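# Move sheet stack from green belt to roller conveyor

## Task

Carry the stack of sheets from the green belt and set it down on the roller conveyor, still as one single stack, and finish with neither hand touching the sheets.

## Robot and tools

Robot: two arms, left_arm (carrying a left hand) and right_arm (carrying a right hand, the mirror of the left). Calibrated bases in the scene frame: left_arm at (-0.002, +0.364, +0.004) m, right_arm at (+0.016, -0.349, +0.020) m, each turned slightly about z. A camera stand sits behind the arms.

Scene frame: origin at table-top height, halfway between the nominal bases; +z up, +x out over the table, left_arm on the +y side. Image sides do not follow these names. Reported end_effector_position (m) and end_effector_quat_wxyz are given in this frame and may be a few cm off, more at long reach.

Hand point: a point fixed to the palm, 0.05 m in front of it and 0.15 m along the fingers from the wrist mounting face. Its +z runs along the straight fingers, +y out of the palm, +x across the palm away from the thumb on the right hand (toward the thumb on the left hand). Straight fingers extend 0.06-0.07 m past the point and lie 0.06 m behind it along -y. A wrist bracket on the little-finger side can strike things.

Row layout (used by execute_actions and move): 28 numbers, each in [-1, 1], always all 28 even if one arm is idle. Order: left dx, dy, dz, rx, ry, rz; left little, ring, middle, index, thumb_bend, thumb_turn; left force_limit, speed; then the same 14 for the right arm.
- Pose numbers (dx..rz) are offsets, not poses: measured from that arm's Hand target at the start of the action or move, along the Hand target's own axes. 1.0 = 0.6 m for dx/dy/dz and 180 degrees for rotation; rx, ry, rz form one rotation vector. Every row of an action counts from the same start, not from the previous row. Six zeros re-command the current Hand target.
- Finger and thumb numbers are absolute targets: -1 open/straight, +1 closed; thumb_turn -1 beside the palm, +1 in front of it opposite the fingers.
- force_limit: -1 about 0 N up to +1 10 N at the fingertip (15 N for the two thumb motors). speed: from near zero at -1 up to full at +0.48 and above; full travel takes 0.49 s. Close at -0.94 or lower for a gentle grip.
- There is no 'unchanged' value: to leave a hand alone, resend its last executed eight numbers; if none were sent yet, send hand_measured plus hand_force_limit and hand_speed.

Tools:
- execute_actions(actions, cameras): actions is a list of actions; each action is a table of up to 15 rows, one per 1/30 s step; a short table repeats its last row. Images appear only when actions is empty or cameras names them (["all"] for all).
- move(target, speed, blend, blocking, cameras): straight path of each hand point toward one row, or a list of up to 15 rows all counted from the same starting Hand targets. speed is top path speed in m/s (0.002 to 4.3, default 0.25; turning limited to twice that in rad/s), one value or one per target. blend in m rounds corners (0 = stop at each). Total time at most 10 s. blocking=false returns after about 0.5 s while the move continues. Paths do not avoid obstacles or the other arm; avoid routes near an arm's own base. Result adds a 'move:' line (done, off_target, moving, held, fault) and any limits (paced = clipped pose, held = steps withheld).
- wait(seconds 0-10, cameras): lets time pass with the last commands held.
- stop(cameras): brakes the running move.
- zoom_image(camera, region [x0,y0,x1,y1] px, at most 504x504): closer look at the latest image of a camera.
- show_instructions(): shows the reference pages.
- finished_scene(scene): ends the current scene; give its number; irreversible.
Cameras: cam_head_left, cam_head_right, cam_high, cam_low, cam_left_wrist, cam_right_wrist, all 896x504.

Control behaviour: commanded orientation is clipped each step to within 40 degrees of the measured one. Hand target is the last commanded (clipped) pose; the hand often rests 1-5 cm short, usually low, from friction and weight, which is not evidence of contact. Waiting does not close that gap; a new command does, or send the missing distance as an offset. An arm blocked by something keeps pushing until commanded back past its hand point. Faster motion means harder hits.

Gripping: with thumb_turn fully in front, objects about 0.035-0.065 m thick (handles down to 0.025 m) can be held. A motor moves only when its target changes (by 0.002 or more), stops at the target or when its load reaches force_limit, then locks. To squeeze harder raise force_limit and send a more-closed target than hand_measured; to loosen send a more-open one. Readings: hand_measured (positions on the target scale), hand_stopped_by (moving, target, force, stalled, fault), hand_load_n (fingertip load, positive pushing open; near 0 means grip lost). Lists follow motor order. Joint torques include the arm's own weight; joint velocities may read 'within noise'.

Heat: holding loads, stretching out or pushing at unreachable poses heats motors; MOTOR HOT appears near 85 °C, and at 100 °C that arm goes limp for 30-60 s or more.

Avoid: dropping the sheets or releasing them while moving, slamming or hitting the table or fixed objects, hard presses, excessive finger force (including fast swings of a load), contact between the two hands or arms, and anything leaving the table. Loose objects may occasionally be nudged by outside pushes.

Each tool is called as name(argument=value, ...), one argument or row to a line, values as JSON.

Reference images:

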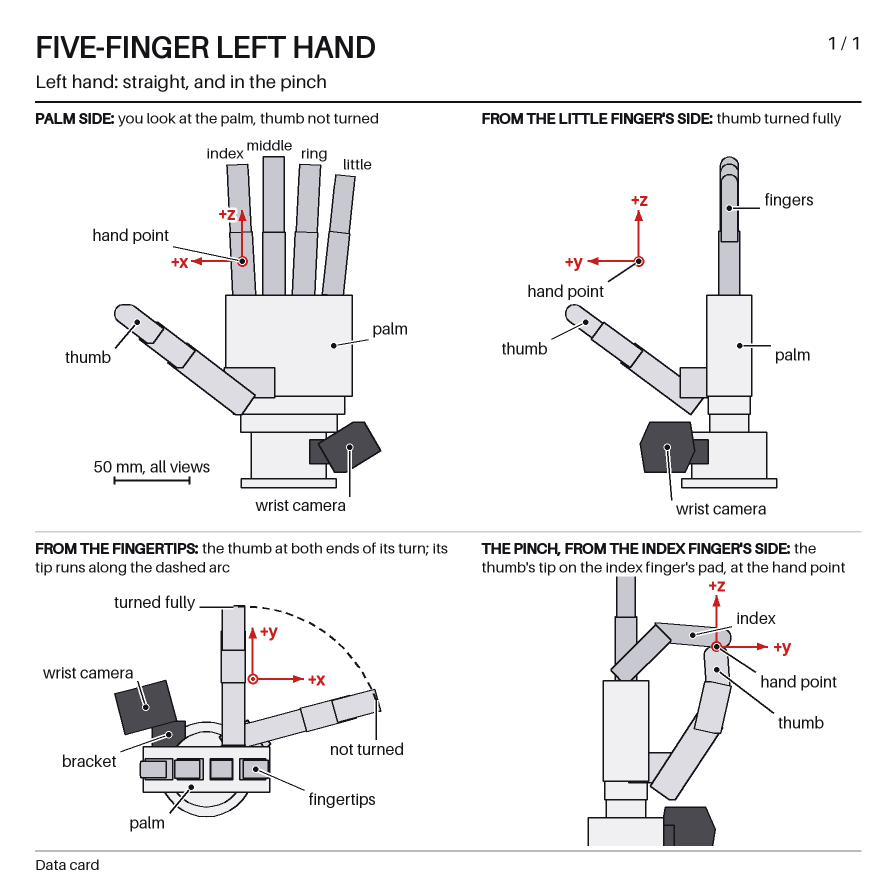

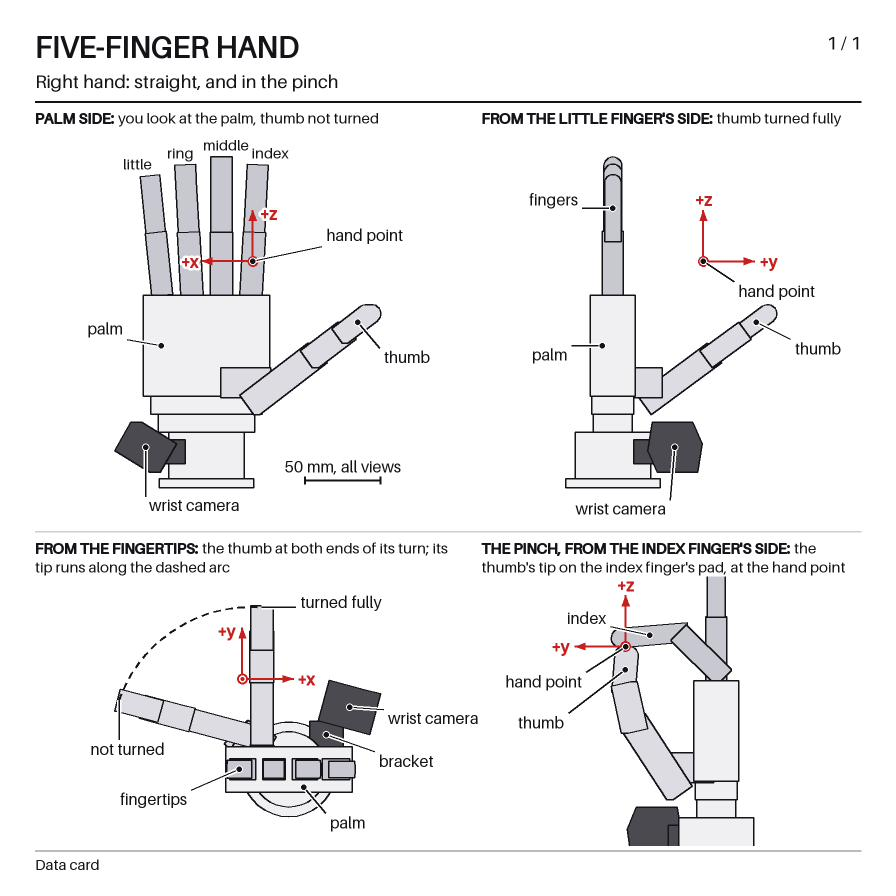

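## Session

execute_actions(
  actions=[],
)

zoom_image(
  camera="cam_low",
  region=[180, 230, 580, 400],
)

zoom_image(
  camera="cam_high",
  region=[260, 20, 680, 320],
)

Scene clock: 0.00 s.
left_arm: end_effector_position=(+0.6257, +0.1488, +0.4001) hand_measured=(-1.000, -1.000, -1.000, -1.000, -1.000, -1.000) hand_load_n=(+0.0, -0.5, +0.0, +0.0, +0.0, +0.0) hand_stopped_by=(target, target, target, target, target, target) hand_force_limit=0.00 hand_speed=-0.80 end_effector_quat_wxyz=(+0.236, +0.156, +0.951, -0.122) | right_arm: end_effector_position=(+0.0483, +0.1134, +0.3364) hand_measured=(-1.000, -1.000, -1.000, -1.000, -1.000, -1.000) hand_load_n=(+0.0, +0.0, +0.0, +0.0, +0.0, +0.0) hand_stopped_by=(target, target, target, target, target, target) hand_force_limit=0.00 hand_speed=-0.80 end_effector_quat_wxyz=(-0.653, +0.720, +0.235, +0.005)
Joint positions: left_arm=[-0.347 1.966 2.509 -1.591 0.134 1.483] | right_arm=[1.285 0.949 0.809 -0.042 -0.619 -0.43]
Joint velocities: within noise
Joint torques (N m): no reading
Heat: left arm: hottest shoulder 24 °C; right arm: hottest shoulder 27 °C.
Hand target: left_arm +0.6283, +0.1478, +0.4058; +0.244, +0.156, +0.949, -0.124 | right_arm +0.0498, +0.1178, +0.3534; -0.662, +0.710, +0.238, +0.012
camera_calibration:
cam_left_wrist: T_world_to_cam=[[-0.573634, -0.818173, 0.0392059, 0.463725], [-0.817003, 0.574934, 0.0442501, 0.403071], [-0.058745, -0.00664797, -0.998251, 0.547161], [0, 0, 0, 1]] pos_world=[0.627461, 0.151306, 0.510187]
cam_right_wrist: T_world_to_cam=[[0.561016, -0.0109611, -0.827733, 0.249545], [-0.519153, -0.783493, -0.341493, 0.224094], [-0.64478, 0.621303, -0.445243, 0.222283], [0, 0, 0, 1]] pos_world=[0.119664, 0.040206, 0.382053]

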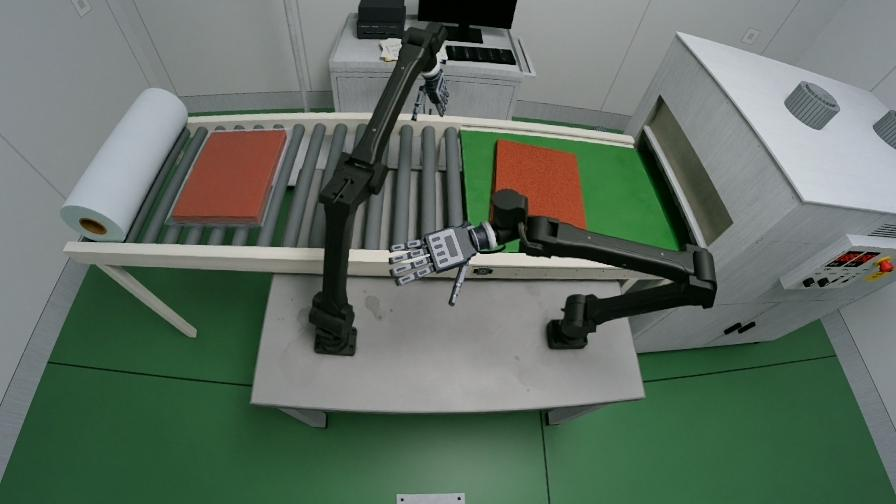

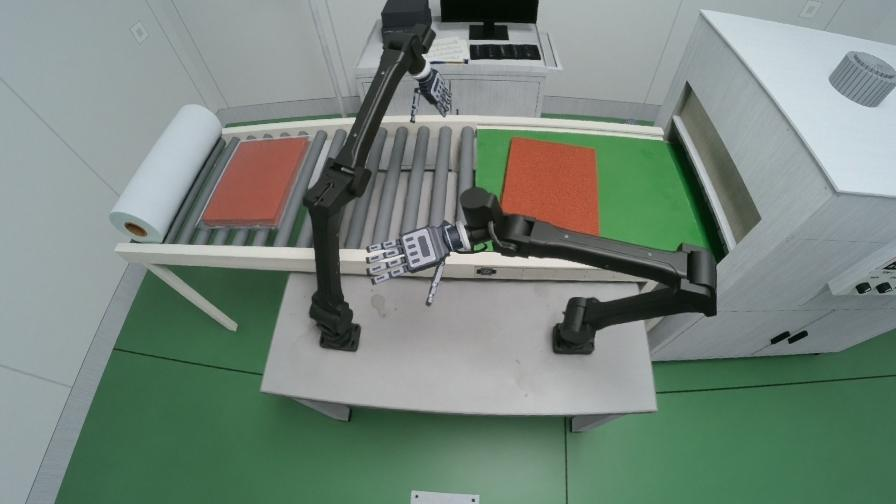

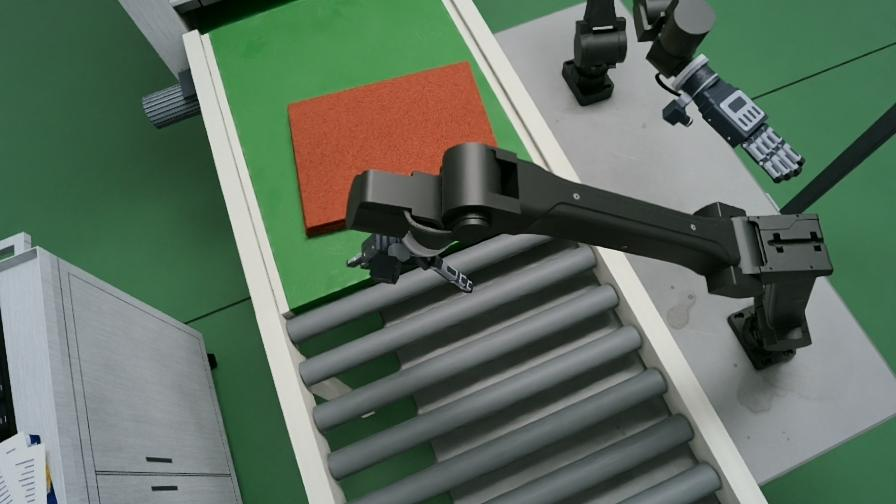

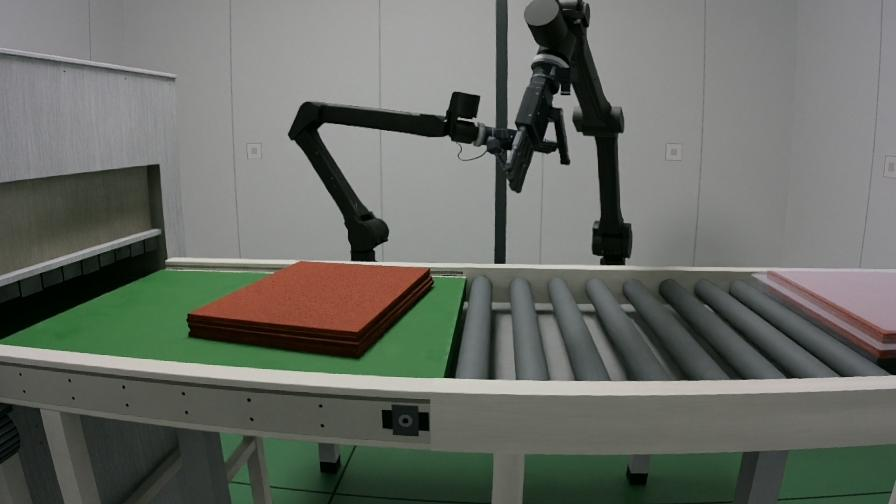

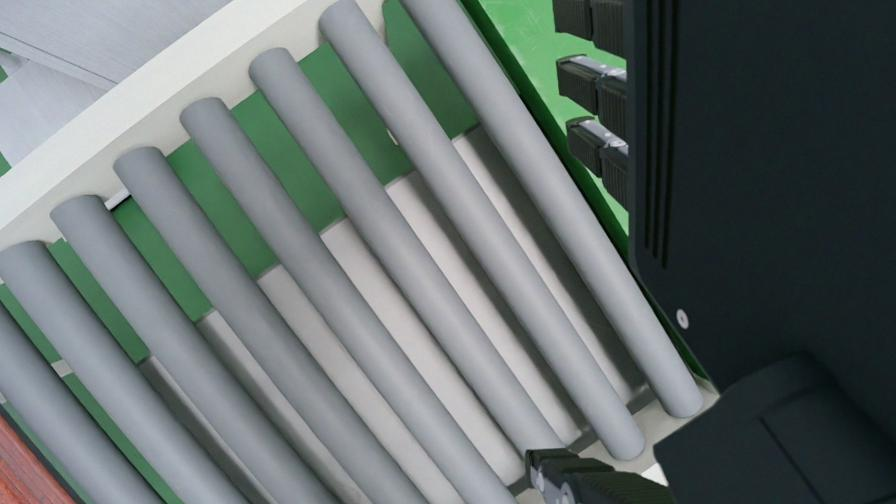

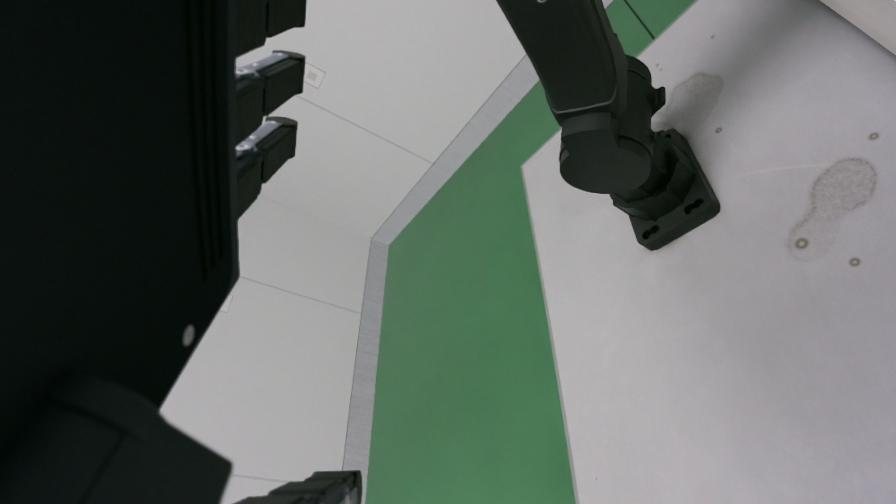

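Scaled by 1.260 from the camera's 896x504 image, which has a finer 1280x720 frame.

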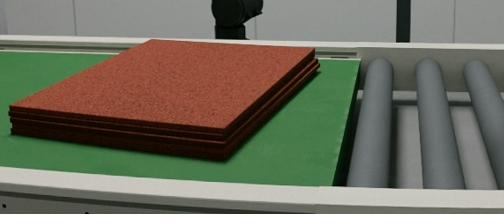

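Scaled by 1.200 from the camera's 896x504 image, which has a finer 1280x720 frame.

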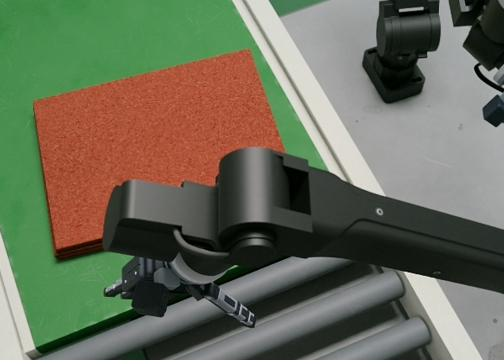

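move(
  target=[
    [0.1295,0.5063,-0.1713,-0.0808,-0.0256,-0.1369,-1,-1,-1,-1,-1,-1,0,-0.8, 0.3845,0.1385,-0.4248,-0.1687,0.4195,0.4508,-1,-1,-1,-1,-1,-1,0,-0.8],
    [0.1295,0.5063,-0.1713,-0.0808,-0.0256,-0.1369,-1,-1,-1,-1,-1,-1,0,-0.8, 0.3789,0.3545,-0.9663,-0.1008,-0.62,-0.616,-1,-1,-1,-1,-1,-1,0,-0.8],
  ],
  speed=0.38,
  blend=[0.05,0],
  cameras=["cam_high","cam_low","cam_head_left"],
)

Scene clock: 19.33 s.
left_arm: end_effector_position=(+0.6178, +0.4765, +0.3991) hand_measured=(-1.000, -1.000, -1.000, -1.000, -1.000, -1.000) hand_load_n=(+0.0, +0.0, +0.0, +0.0, +0.0, +0.0) hand_stopped_by=(target, target, target, target, target, target) hand_force_limit=0.00 hand_speed=-0.80 end_effector_quat_wxyz=(+0.256, -0.088, +0.961, -0.059) | right_arm: end_effector_position=(+0.4855, -0.3552, +0.2827) hand_measured=(-1.000, -1.000, -1.000, -1.000, -1.000, -1.000) hand_load_n=(+0.0, +0.0, +0.5, +0.0, +0.0, +0.0) hand_stopped_by=(target, target, target, target, target, target) hand_force_limit=0.00 hand_speed=-0.80 end_effector_quat_wxyz=(+0.116, +0.042, +0.992, -0.005)
Joint positions: left_arm=[0.16 1.828 2.294 -1.521 0.133 1.483] | right_arm=[-0.118 1.324 1.33 -1.345 -0.016 1.508]
Joint torques (N m): left_arm=[0.44 -13.33 12.44 1.14 0.07 -0.02] | right_arm=[-0.56 -8.23 11.41 0.02 -0.03 0.07]
Heat: left arm: hottest shoulder 27 °C; right arm: hottest shoulder 28 °C.
Hand target: left_arm +0.6282, +0.4778, +0.4060; +0.268, -0.087, +0.958, -0.059 | right_arm +0.4997, -0.3596, +0.3011; +0.129, +0.052, +0.990, -0.007
Off the commanded pose: left_arm 0.012 m, 1 deg | right_arm 0.024 m, 2 deg.
move: off_target (left_arm, right_arm)
Images, in order (width x height): cam_head_left 896x504, cam_high 896x504, cam_low 896x504.

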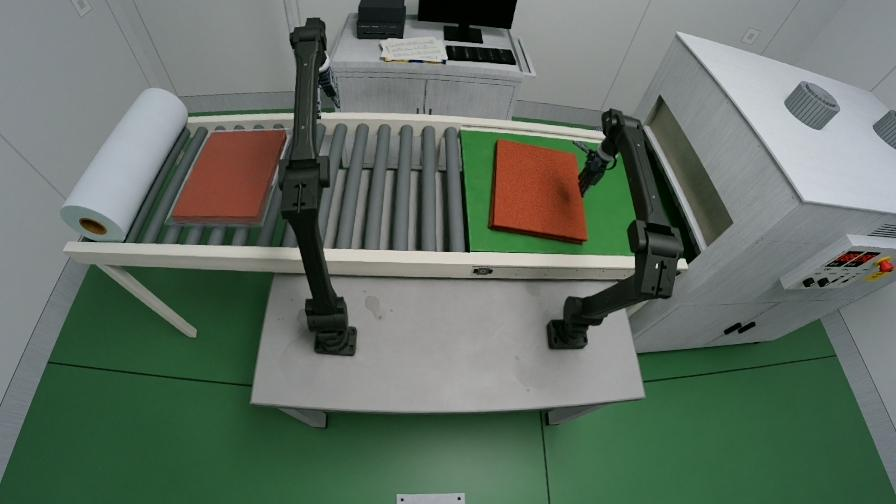

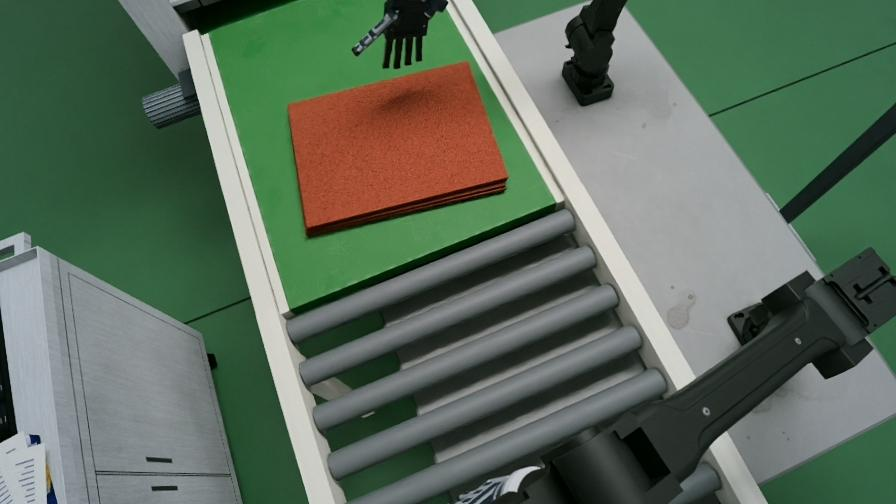

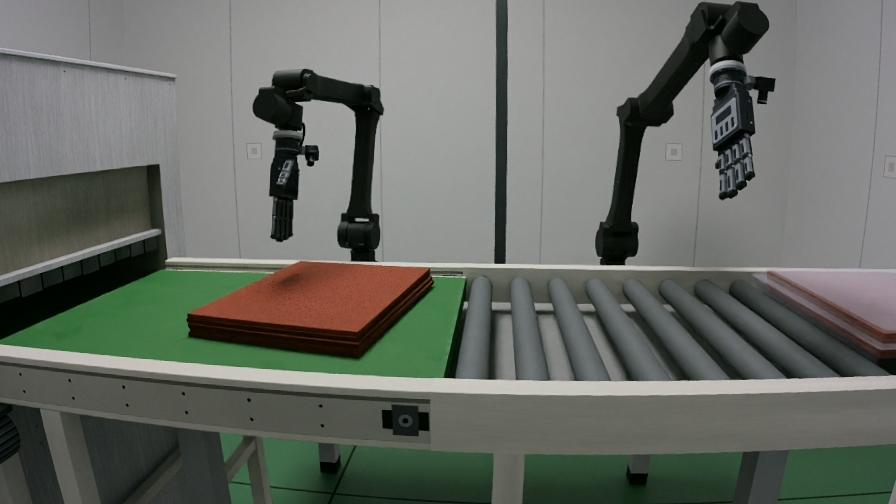

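move(
  target=[
    [0,0,0,0,0,0,-1,-1,-1,-1,-1,-1,0,-0.8, -0.0517,-0.2435,0.1,0,0,0,-1,-1,-1,-1,-1,-1,0,-0.8],
    [0,0,0,0,0,0,-1,-1,-1,-1,-1,-1,0,-0.8, -0.0258,-0.2338,0.245,0,0,0,-1,-1,-1,-1,-1,-1,0,-0.8],
  ],
  speed=[0.2,0.12],
  blend=[0.02,0],
  cameras=["cam_high","cam_low"],
)

zoom_image(
  camera="cam_high",
  region=[280, 0, 520, 200],
)

Scene clock: 22.37 s.
left_arm: end_effector_position=(+0.6178, +0.4765, +0.3991) hand_measured=(-1.000, -1.000, -1.000, -1.000, -1.000, -1.000) hand_load_n=(+0.0, +0.0, +0.0, +0.0, +0.0, +0.0) hand_stopped_by=(target, target, target, target, target, target) hand_force_limit=0.00 hand_speed=-0.80 end_effector_quat_wxyz=(+0.256, -0.088, +0.961, -0.059) | right_arm: end_effector_position=(+0.5336, -0.5081, +0.1688) hand_measured=(-1.000, -1.000, -1.000, -1.000, -1.000, -1.000) hand_load_n=(+0.0, +0.0, +0.0, +0.0, +0.0, +0.0) hand_stopped_by=(target, target, target, target, target, target) hand_force_limit=0.00 hand_speed=-0.80 end_effector_quat_wxyz=(+0.128, +0.062, +0.990, -0.007)
Joint positions: left_arm=[0.16 1.828 2.294 -1.521 0.133 1.483] | right_arm=[-0.418 1.585 1.298 -1.041 -0.083 1.255]
Joint torques (N m): left_arm=[-0.09 -13.45 12.51 1.14 0.12 0.01] | right_arm=[-0.26 -12.16 6.99 0.98 -0.3 -0.21]
Heat: left arm: hottest elbow 28 °C; right arm: hottest shoulder 28 °C.
Hand target: left_arm +0.6282, +0.4778, +0.4060; +0.268, -0.087, +0.958, -0.059 | right_arm +0.5374, -0.5046, +0.1631; +0.129, +0.052, +0.990, -0.007
Off the commanded pose: left_arm 0.013 m, 1 deg | right_arm 0.008 m, 1 deg.
move: off_target (left_arm)
Images, in order (width x height): cam_high 896x504, cam_low 896x504.

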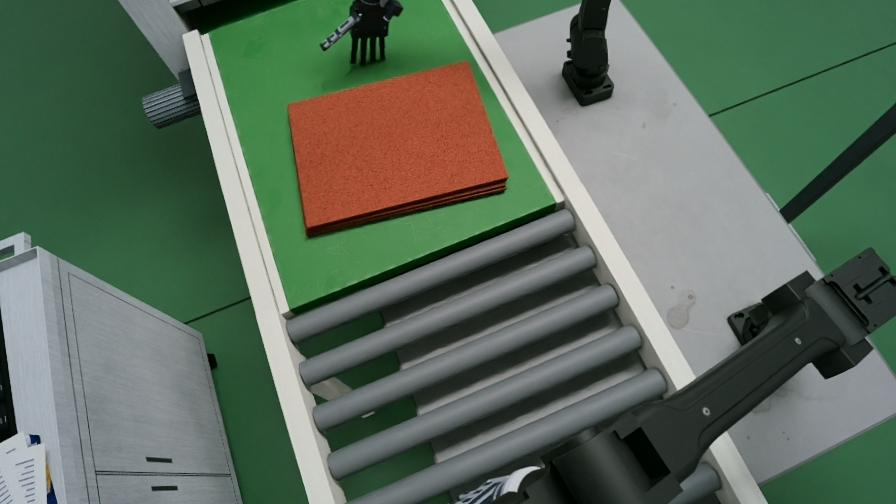

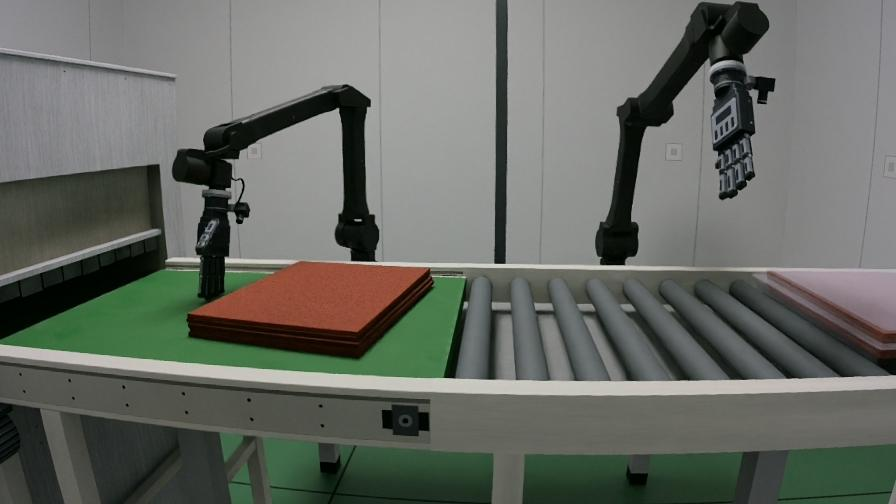

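Scaled by 2.100 from the camera's 896x504 image, which has a finer 1280x720 frame.

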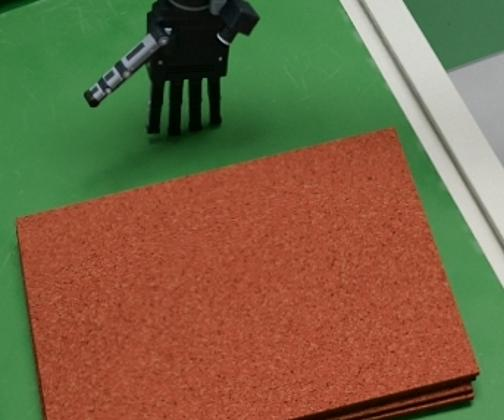

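move(
  target=[
    [0,0,0,0,0,0,-1,-1,-1,-1,-1,-1,0,-0.8, 0.0068,0.0299,0.0142,0,0,0,-1,-1,-1,-1,-1,-1,0,-0.8],
  ],
  speed=0.08,
  cameras=[],
)

Scene clock: 23.93 s.
left_arm: end_effector_position=(+0.6178, +0.4765, +0.3991) hand_measured=(-1.000, -1.000, -1.000, -1.000, -1.000, -1.000) hand_load_n=(+0.0, +0.0, +0.0, +0.0, +0.0, +0.0) hand_stopped_by=(target, target, target, target, target, target) hand_force_limit=0.00 hand_speed=-0.80 end_effector_quat_wxyz=(+0.256, -0.088, +0.961, -0.059) | right_arm: end_effector_position=(+0.5345, -0.5027, +0.1651) hand_measured=(-1.000, -1.000, -1.000, -1.000, -1.000, -1.000) hand_load_n=(+0.0, +0.0, +0.0, +0.0, +0.0, +0.0) hand_stopped_by=(target, target, target, target, target, target) hand_force_limit=0.00 hand_speed=-0.80 end_effector_quat_wxyz=(+0.132, +0.055, +0.990, -0.018)
Joint positions: left_arm=[0.16 1.828 2.294 -1.521 0.133 1.483] | right_arm=[-0.401 1.575 1.278 -1.013 -0.063 1.256]
Joint torques (N m): left_arm=[0.56 -13.51 12.21 1.01 0.11 0] | right_arm=[1.61 -11.28 5.94 1.28 -0.85 0.12]
Heat: left arm: hottest elbow 29 °C; right arm: hottest shoulder 28 °C.
Hand target: left_arm +0.6282, +0.4778, +0.4060; +0.268, -0.087, +0.958, -0.059 | right_arm +0.5374, -0.4866, +0.1539; +0.129, +0.052, +0.990, -0.007
Off the commanded pose: left_arm 0.013 m, 1 deg | right_arm 0.020 m, 1 deg.
move: off_target (left_arm, right_arm)
No camera images: "cameras" was empty.

move(
  target=[
    [0,0,0,0,0,0,-1,-1,-1,-1,-1,-1,0,-0.8, 0.0072,0.0663,-0.0014,0,0,0,-1,-1,-1,-1,-1,-1,0,-0.8],
  ],
  speed=0.08,
  cameras=["cam_high","cam_low","cam_right_wrist"],
)

Scene clock: 25.73 s.
left_arm: end_effector_position=(+0.6178, +0.4765, +0.3991) hand_measured=(-1.000, -1.000, -1.000, -1.000, -1.000, -1.000) hand_load_n=(+0.0, +0.0, +0.0, +0.0, +0.0, +0.0) hand_stopped_by=(target, target, target, target, target, target) hand_force_limit=0.00 hand_speed=-0.80 end_effector_quat_wxyz=(+0.256, -0.088, +0.961, -0.059) | right_arm: end_effector_position=(+0.5401, -0.4624, +0.1652) hand_measured=(-1.000, -1.000, -1.000, -1.000, -1.000, -1.000) hand_load_n=(+0.0, +0.5, +0.0, +0.0, +0.0, +0.0) hand_stopped_by=(target, target, target, target, target, target) hand_force_limit=0.00 hand_speed=-0.80 end_effector_quat_wxyz=(+0.138, +0.052, +0.989, -0.020)
Joint positions: left_arm=[0.16 1.828 2.294 -1.521 0.133 1.483] | right_arm=[-0.317 1.543 1.236 -0.988 -0.042 1.332]
Joint torques (N m): left_arm=[-0.09 -13.68 12.44 1.11 0.14 0.02] | right_arm=[0.67 -12.81 5.57 0.87 -0.8 0.1]
Heat: left arm: hottest elbow 29 °C; right arm: hottest shoulder 28 °C.
Hand target: left_arm +0.6282, +0.4778, +0.4060; +0.268, -0.087, +0.958, -0.059 | right_arm +0.5371, -0.4465, +0.1534; +0.129, +0.052, +0.990, -0.007
Off the commanded pose: left_arm 0.013 m, 1 deg | right_arm 0.020 m, 2 deg.
move: off_target (left_arm, right_arm)
camera_calibration:
cam_right_wrist: T_world_to_cam=[[-0.134274, 0.99033, -0.0348949, 0.53308], [0.667282, 0.116394, 0.735654, -0.432744], [0.732602, 0.0754941, -0.676458, -0.137346], [0, 0, 0, 1]] pos_world=[0.46096, -0.467187, 0.244043]
Images, in order (width x height): cam_high 896x504, cam_low 896x504, cam_right_wrist 896x504.

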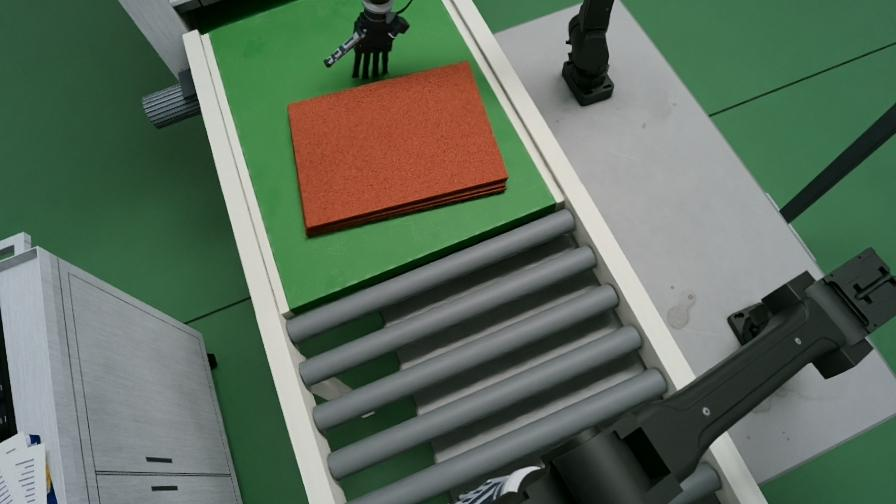

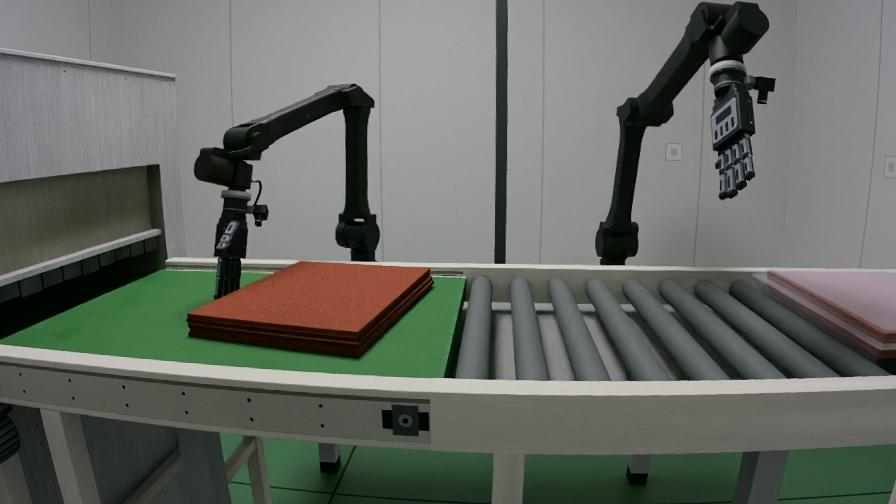

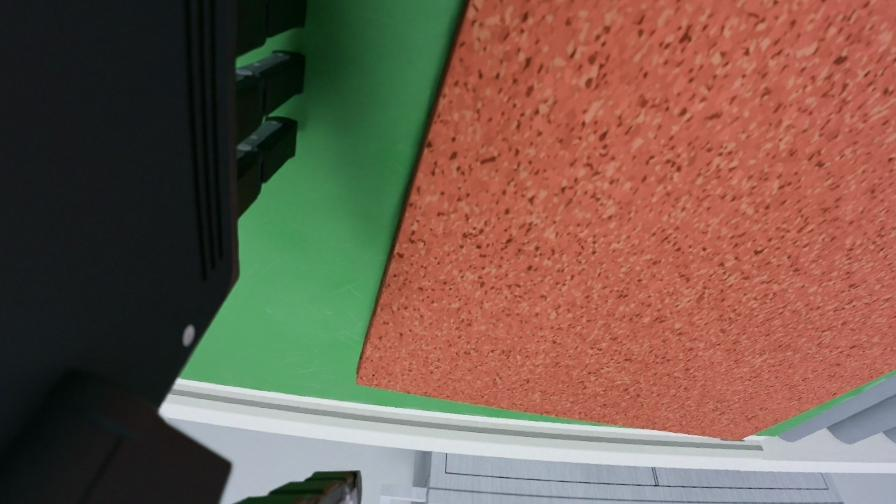

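zoom_image(
  camera="cam_high",
  region=[320, 10, 440, 100],
)

zoom_image(
  camera="cam_low",
  region=[180, 230, 320, 330],
)

zoom_image(
  camera="cam_right_wrist",
  region=[220, 0, 520, 260],
)

Scaled by 4.200 from the camera's 896x504 image, which has a finer 1280x720 frame.

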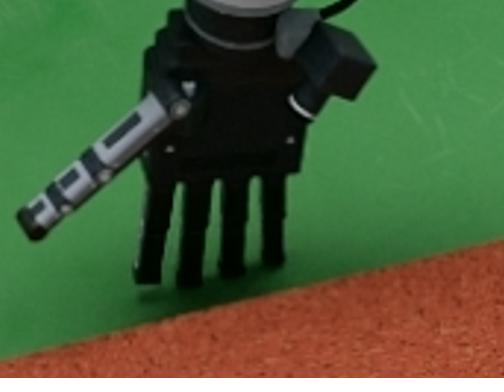

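Scaled by 3.600 from the camera's 896x504 image, which has a finer 1280x720 frame.

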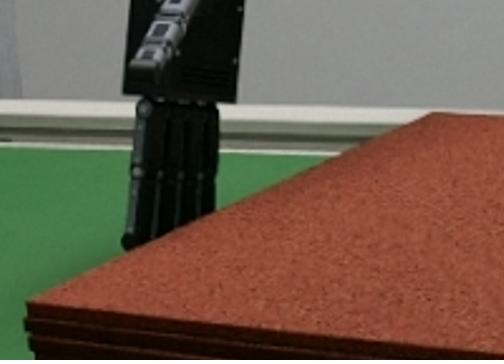

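Scaled by 1.680 from the camera's 896x504 image, which has a finer 1280x720 frame.

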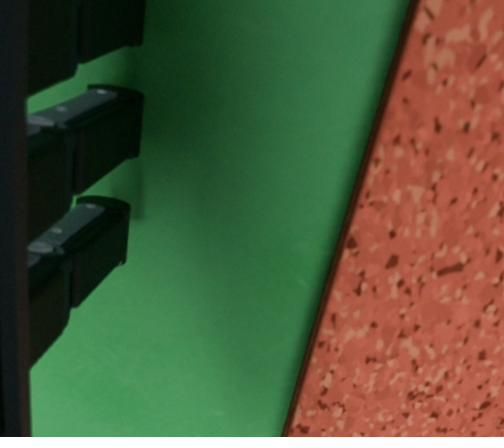

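move(
  target=[
    [0,0,0,0,0,0,-1,-1,-1,-1,-1,-1,0,-0.8, -0.0035,0.0166,-0.0197,0,0,0,-1,-1,-1,-1,-1,-1,0,-0.8],
  ],
  speed=0.08,
  cameras=["cam_high","cam_low","cam_right_wrist"],
)

zoom_image(
  camera="cam_high",
  region=[320, 10, 440, 100],
)

zoom_image(
  camera="cam_right_wrist",
  region=[220, 0, 520, 260],
)

Scene clock: 29.10 s.
left_arm: end_effector_position=(+0.6178, +0.4765, +0.3991) hand_measured=(-1.000, -1.000, -1.000, -1.000, -1.000, -1.000) hand_load_n=(+0.0, +0.0, +0.0, +0.0, +0.0, -0.5) hand_stopped_by=(target, target, target, target, target, target) hand_force_limit=0.00 hand_speed=-0.80 end_effector_quat_wxyz=(+0.256, -0.088, +0.961, -0.059) | right_arm: end_effector_position=(+0.5429, -0.4468, +0.1667) hand_measured=(-1.000, -1.000, -1.000, -1.000, -1.000, -1.000) hand_load_n=(+0.0, +0.0, +0.0, +0.0, +0.0, -0.5) hand_stopped_by=(target, target, target, target, target, target) hand_force_limit=0.00 hand_speed=-0.80 end_effector_quat_wxyz=(+0.137, +0.049, +0.989, -0.016)
Joint positions: left_arm=[0.16 1.828 2.294 -1.521 0.133 1.483] | right_arm=[-0.287 1.539 1.236 -0.995 -0.042 1.356]
Joint torques (N m): left_arm=[-0.21 -13.22 12.46 0.98 0.1 -0.04] | right_arm=[0.56 -11.52 6.6 -0.05 -0.53 0.05]
Heat: left arm: hottest elbow 30 °C; right arm: hottest shoulder 28 °C.
Hand target: left_arm +0.6282, +0.4778, +0.4060; +0.268, -0.087, +0.958, -0.059 | right_arm +0.5372, -0.4367, +0.1655; +0.129, +0.052, +0.990, -0.007
Off the commanded pose: left_arm 0.013 m, 1 deg | right_arm 0.012 m, 1 deg.
move: off_target (left_arm, right_arm)
camera_calibration:
cam_right_wrist: T_world_to_cam=[[-0.141652, 0.989544, -0.0271469, 0.520511], [0.667995, 0.11579, 0.735102, -0.438126], [0.73056, 0.0859951, -0.677412, -0.133547], [0, 0, 0, 1]] pos_world=[0.463962, -0.452854, 0.245732]
Images, in order (width x height): cam_high 896x504, cam_low 896x504, cam_right_wrist 896x504.

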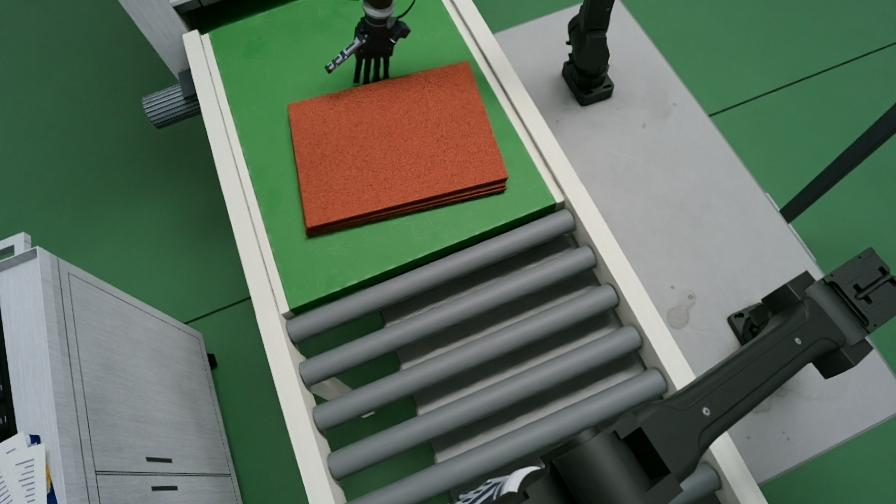

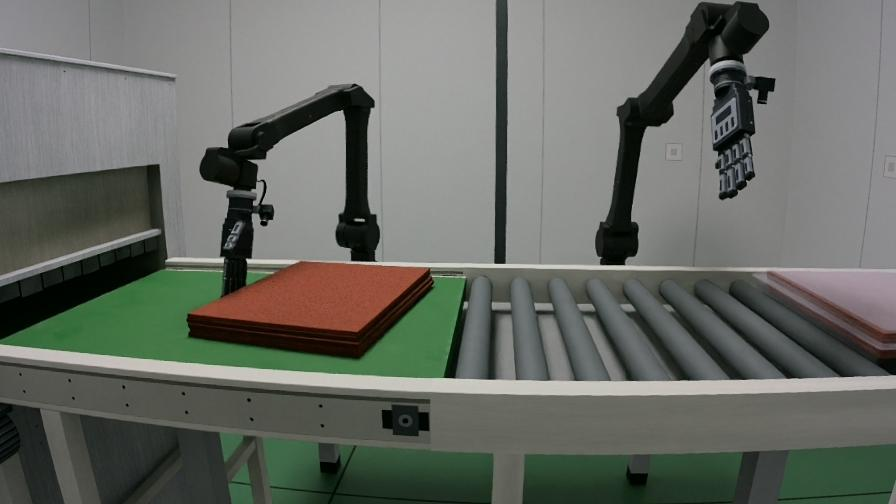

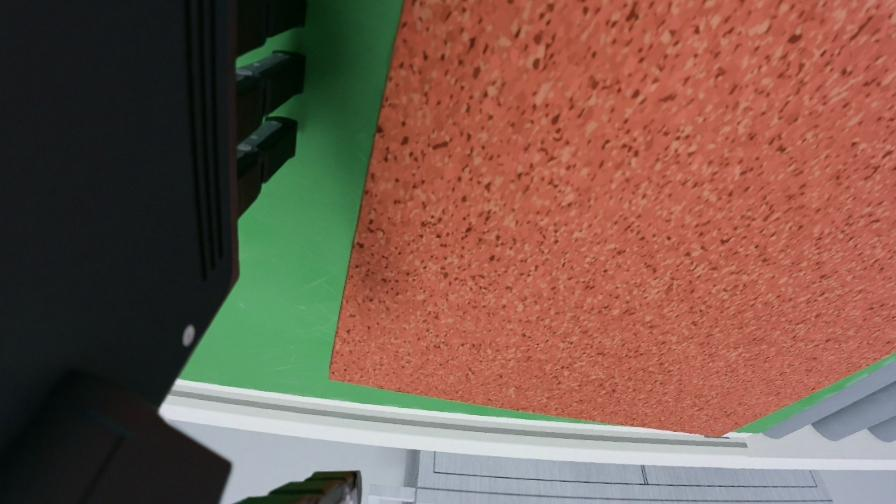

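Scaled by 4.200 from the camera's 896x504 image, which has a finer 1280x720 frame.

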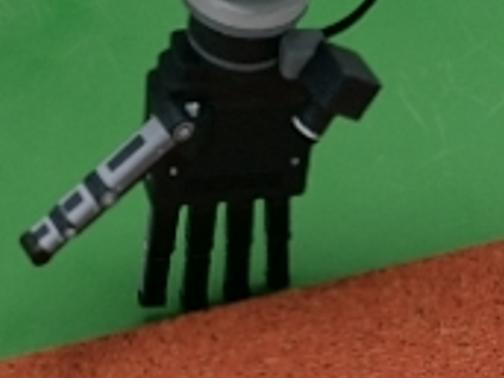

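Scaled by 1.680 from the camera's 896x504 image, which has a finer 1280x720 frame.

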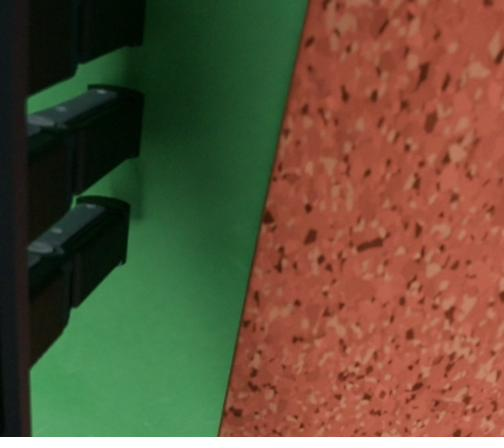

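move(
  target=[
    [0,0,0,0,0,0,-1,-1,-1,-1,-1,-1,0,-0.8, 0.0182,0.199,-0.0133,0,0,0,-1,-1,-1,-1,-1,-1,0,-0.8],
    [0,0,0,0,0,0,-1,-1,-1,-1,-1,-1,0,-0.8, 0.0445,0.4257,-0.0273,-0.0072,0,-0.0268,-1,-1,-1,-1,-1,-1,0,-0.8],
  ],
  speed=0.09,
  blend=[0.03,0],
  cameras=["cam_high","cam_low","cam_right_wrist"],
)

zoom_image(
  camera="cam_low",
  region=[250, 230, 570, 400],
)

Scene clock: 34.10 s.
left_arm: end_effector_position=(+0.6178, +0.4765, +0.3991) hand_measured=(-1.000, -1.000, -1.000, -1.000, -1.000, -1.000) hand_load_n=(+0.0, +0.0, +0.0, +0.0, +0.0, +0.0) hand_stopped_by=(target, target, target, target, target, target) hand_force_limit=0.00 hand_speed=-0.80 end_effector_quat_wxyz=(+0.256, -0.088, +0.961, -0.059) | right_arm: end_effector_position=(+0.5273, -0.2001, +0.1660) hand_measured=(-1.000, -1.000, -1.000, -1.000, -1.000, -1.000) hand_load_n=(+0.0, +0.0, +0.0, +0.5, +0.0, +0.0) hand_stopped_by=(target, target, target, target, target, target) hand_force_limit=0.00 hand_speed=-0.80 end_effector_quat_wxyz=(+0.129, +0.021, +0.991, -0.014)
Joint positions: left_arm=[0.16 1.828 2.294 -1.521 0.133 1.483] | right_arm=[0.255 1.486 1.18 -1.02 0.088 1.825]
Joint torques (N m): left_arm=[0.97 -13.45 12.44 1.24 0.09 0] | right_arm=[1.85 -9.35 10.37 -0.03 -0.95 -0.09]
Heat: left arm: hottest elbow 31 °C; right arm: hottest elbow 29 °C.
Hand target: left_arm +0.6282, +0.4778, +0.4060; +0.268, -0.087, +0.958, -0.059 | right_arm +0.5343, -0.1795, +0.1744; +0.129, +0.009, +0.992, -0.001
Off the commanded pose: left_arm 0.013 m, 1 deg | right_arm 0.023 m, 2 deg.
move: off_target (left_arm, right_arm)
camera_calibration:
cam_right_wrist: T_world_to_cam=[[-0.197109, 0.980013, -0.0268758, 0.301451], [0.672692, 0.155138, 0.723476, -0.448378], [0.713186, 0.124524, -0.689826, -0.124967], [0, 0, 0, 1]] pos_world=[0.450164, -0.210304, 0.246287]
Images, in order (width x height): cam_high 896x504, cam_low 896x504, cam_right_wrist 896x504.

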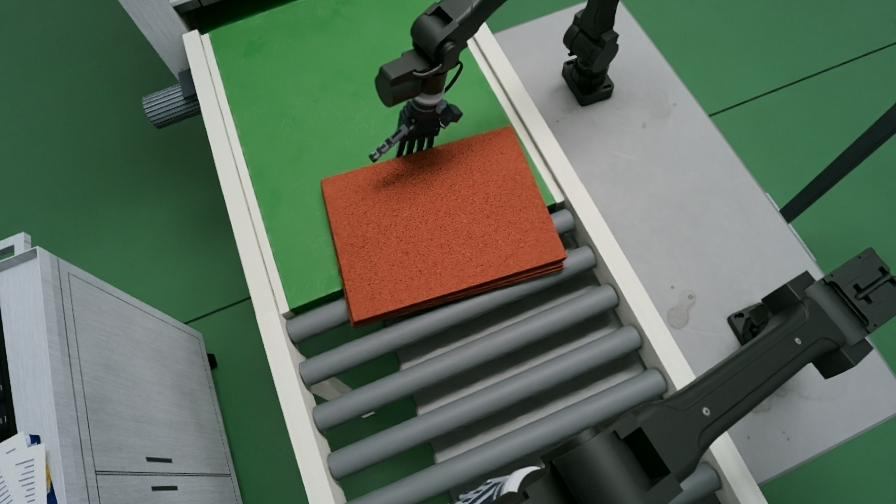

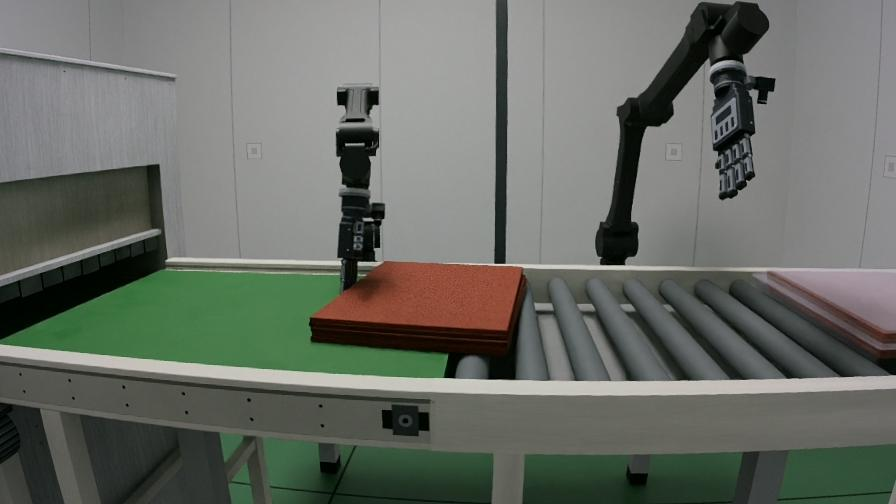

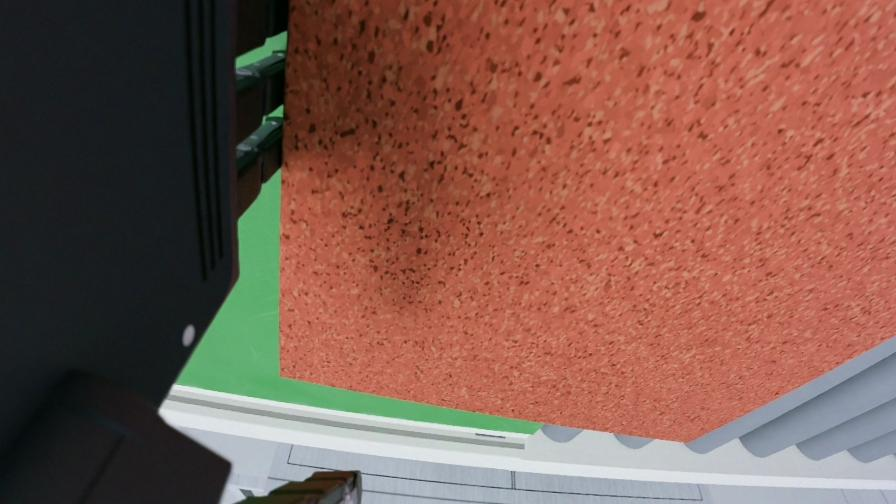

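Scaled by 1.575 from the camera's 896x504 image, which has a finer 1280x720 frame.

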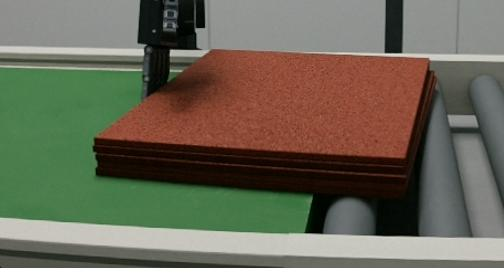

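move(
  target=[
    [0,0,0,0,0,0,-1,-1,-1,-1,-1,-1,0,-0.8, -0.0042,0.2085,-0.004,-0.0072,0,-0.0268,-1,-1,-1,-1,-1,-1,0,-0.8],
    [0,0,0,0,0,0,-1,-1,-1,-1,-1,-1,0,-0.8, -0.0075,0.445,-0.0082,-0.0136,0,-0.051,-1,-1,-1,-1,-1,-1,0,-0.8],
    [0,0,0,0,0,0,-1,-1,-1,-1,-1,-1,0,-0.8, 0.0125,0.3445,-0.055,-0.0136,0,-0.051,-1,-1,-1,-1,-1,-1,0,-0.8],
    [0,0,0,0,0,0,-1,-1,-1,-1,-1,-1,0,-0.8, 0.0608,0.314,-0.3782,-0.0136,0,-0.051,-1,-1,-1,-1,-1,-1,0,-0.8],
  ],
  speed=[0.09,0.08,0.15,0.25],
  blend=[0.03,0,0.02,0],
  cameras=["cam_high","cam_low"],
)

zoom_image(
  camera="cam_low",
  region=[350, 230, 750, 430],
)

Scene clock: 44.70 s.
left_arm: end_effector_position=(+0.6178, +0.4765, +0.3991) hand_measured=(-1.000, -1.000, -1.000, -1.000, -1.000, -1.000) hand_load_n=(+0.0, +0.0, +0.0, +0.0, +0.0, +0.0) hand_stopped_by=(target, target, target, target, target, target) hand_force_limit=0.00 hand_speed=-0.80 end_effector_quat_wxyz=(+0.256, -0.088, +0.961, -0.059) | right_arm: end_effector_position=(+0.4388, +0.0034, +0.3654) hand_measured=(-1.000, -1.000, -1.000, -1.000, -1.000, -1.000) hand_load_n=(+0.0, +0.0, +0.0, +0.0, -0.5, -0.5) hand_stopped_by=(target, target, target, target, target, target) hand_force_limit=0.00 hand_speed=-0.80 end_effector_quat_wxyz=(+0.116, -0.079, +0.990, +0.001)
Joint positions: left_arm=[0.16 1.828 2.294 -1.521 0.133 1.483] | right_arm=[0.705 1.522 1.756 -1.609 0.126 2.071]
Joint torques (N m): left_arm=[0.5 -13.8 12.68 1.13 0.09 -0.01] | right_arm=[-0.62 -10.99 11.25 0.02 0.14 0.07]
Heat: left arm: hottest elbow 33 °C; right arm: hottest elbow 31 °C.
Hand target: left_arm +0.6282, +0.4778, +0.4060; +0.268, -0.087, +0.958, -0.059 | right_arm +0.4445, +0.0106, +0.3845; +0.129, -0.073, +0.989, +0.010
Off the commanded pose: left_arm 0.013 m, 1 deg | right_arm 0.021 m, 2 deg.
move: off_target (left_arm, right_arm)
Images, in order (width x height): cam_high 896x504, cam_low 896x504.

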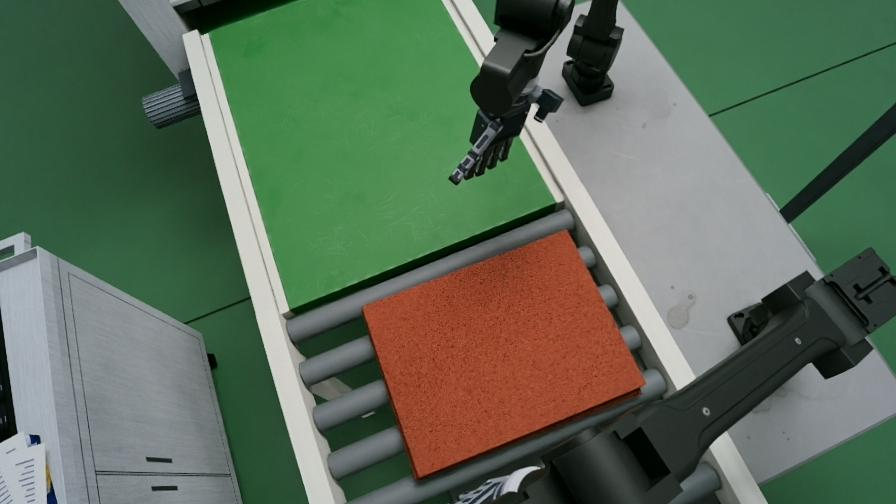

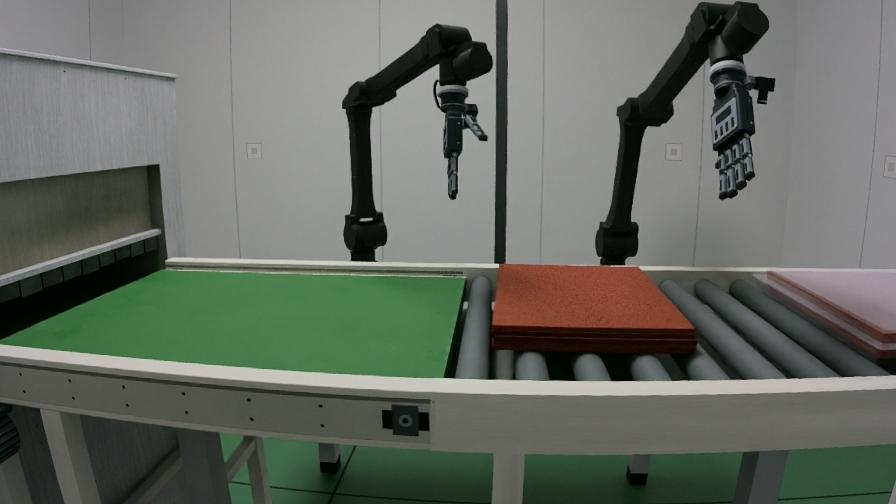

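Scaled by 1.260 from the camera's 896x504 image, which has a finer 1280x720 frame.

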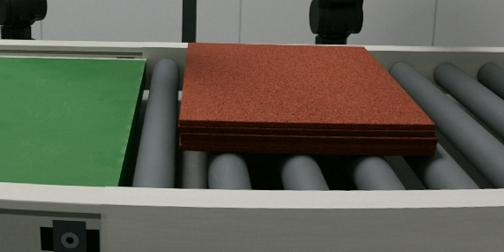

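finished_scene(
  scene=3,
)

The scene is finished: the task was done.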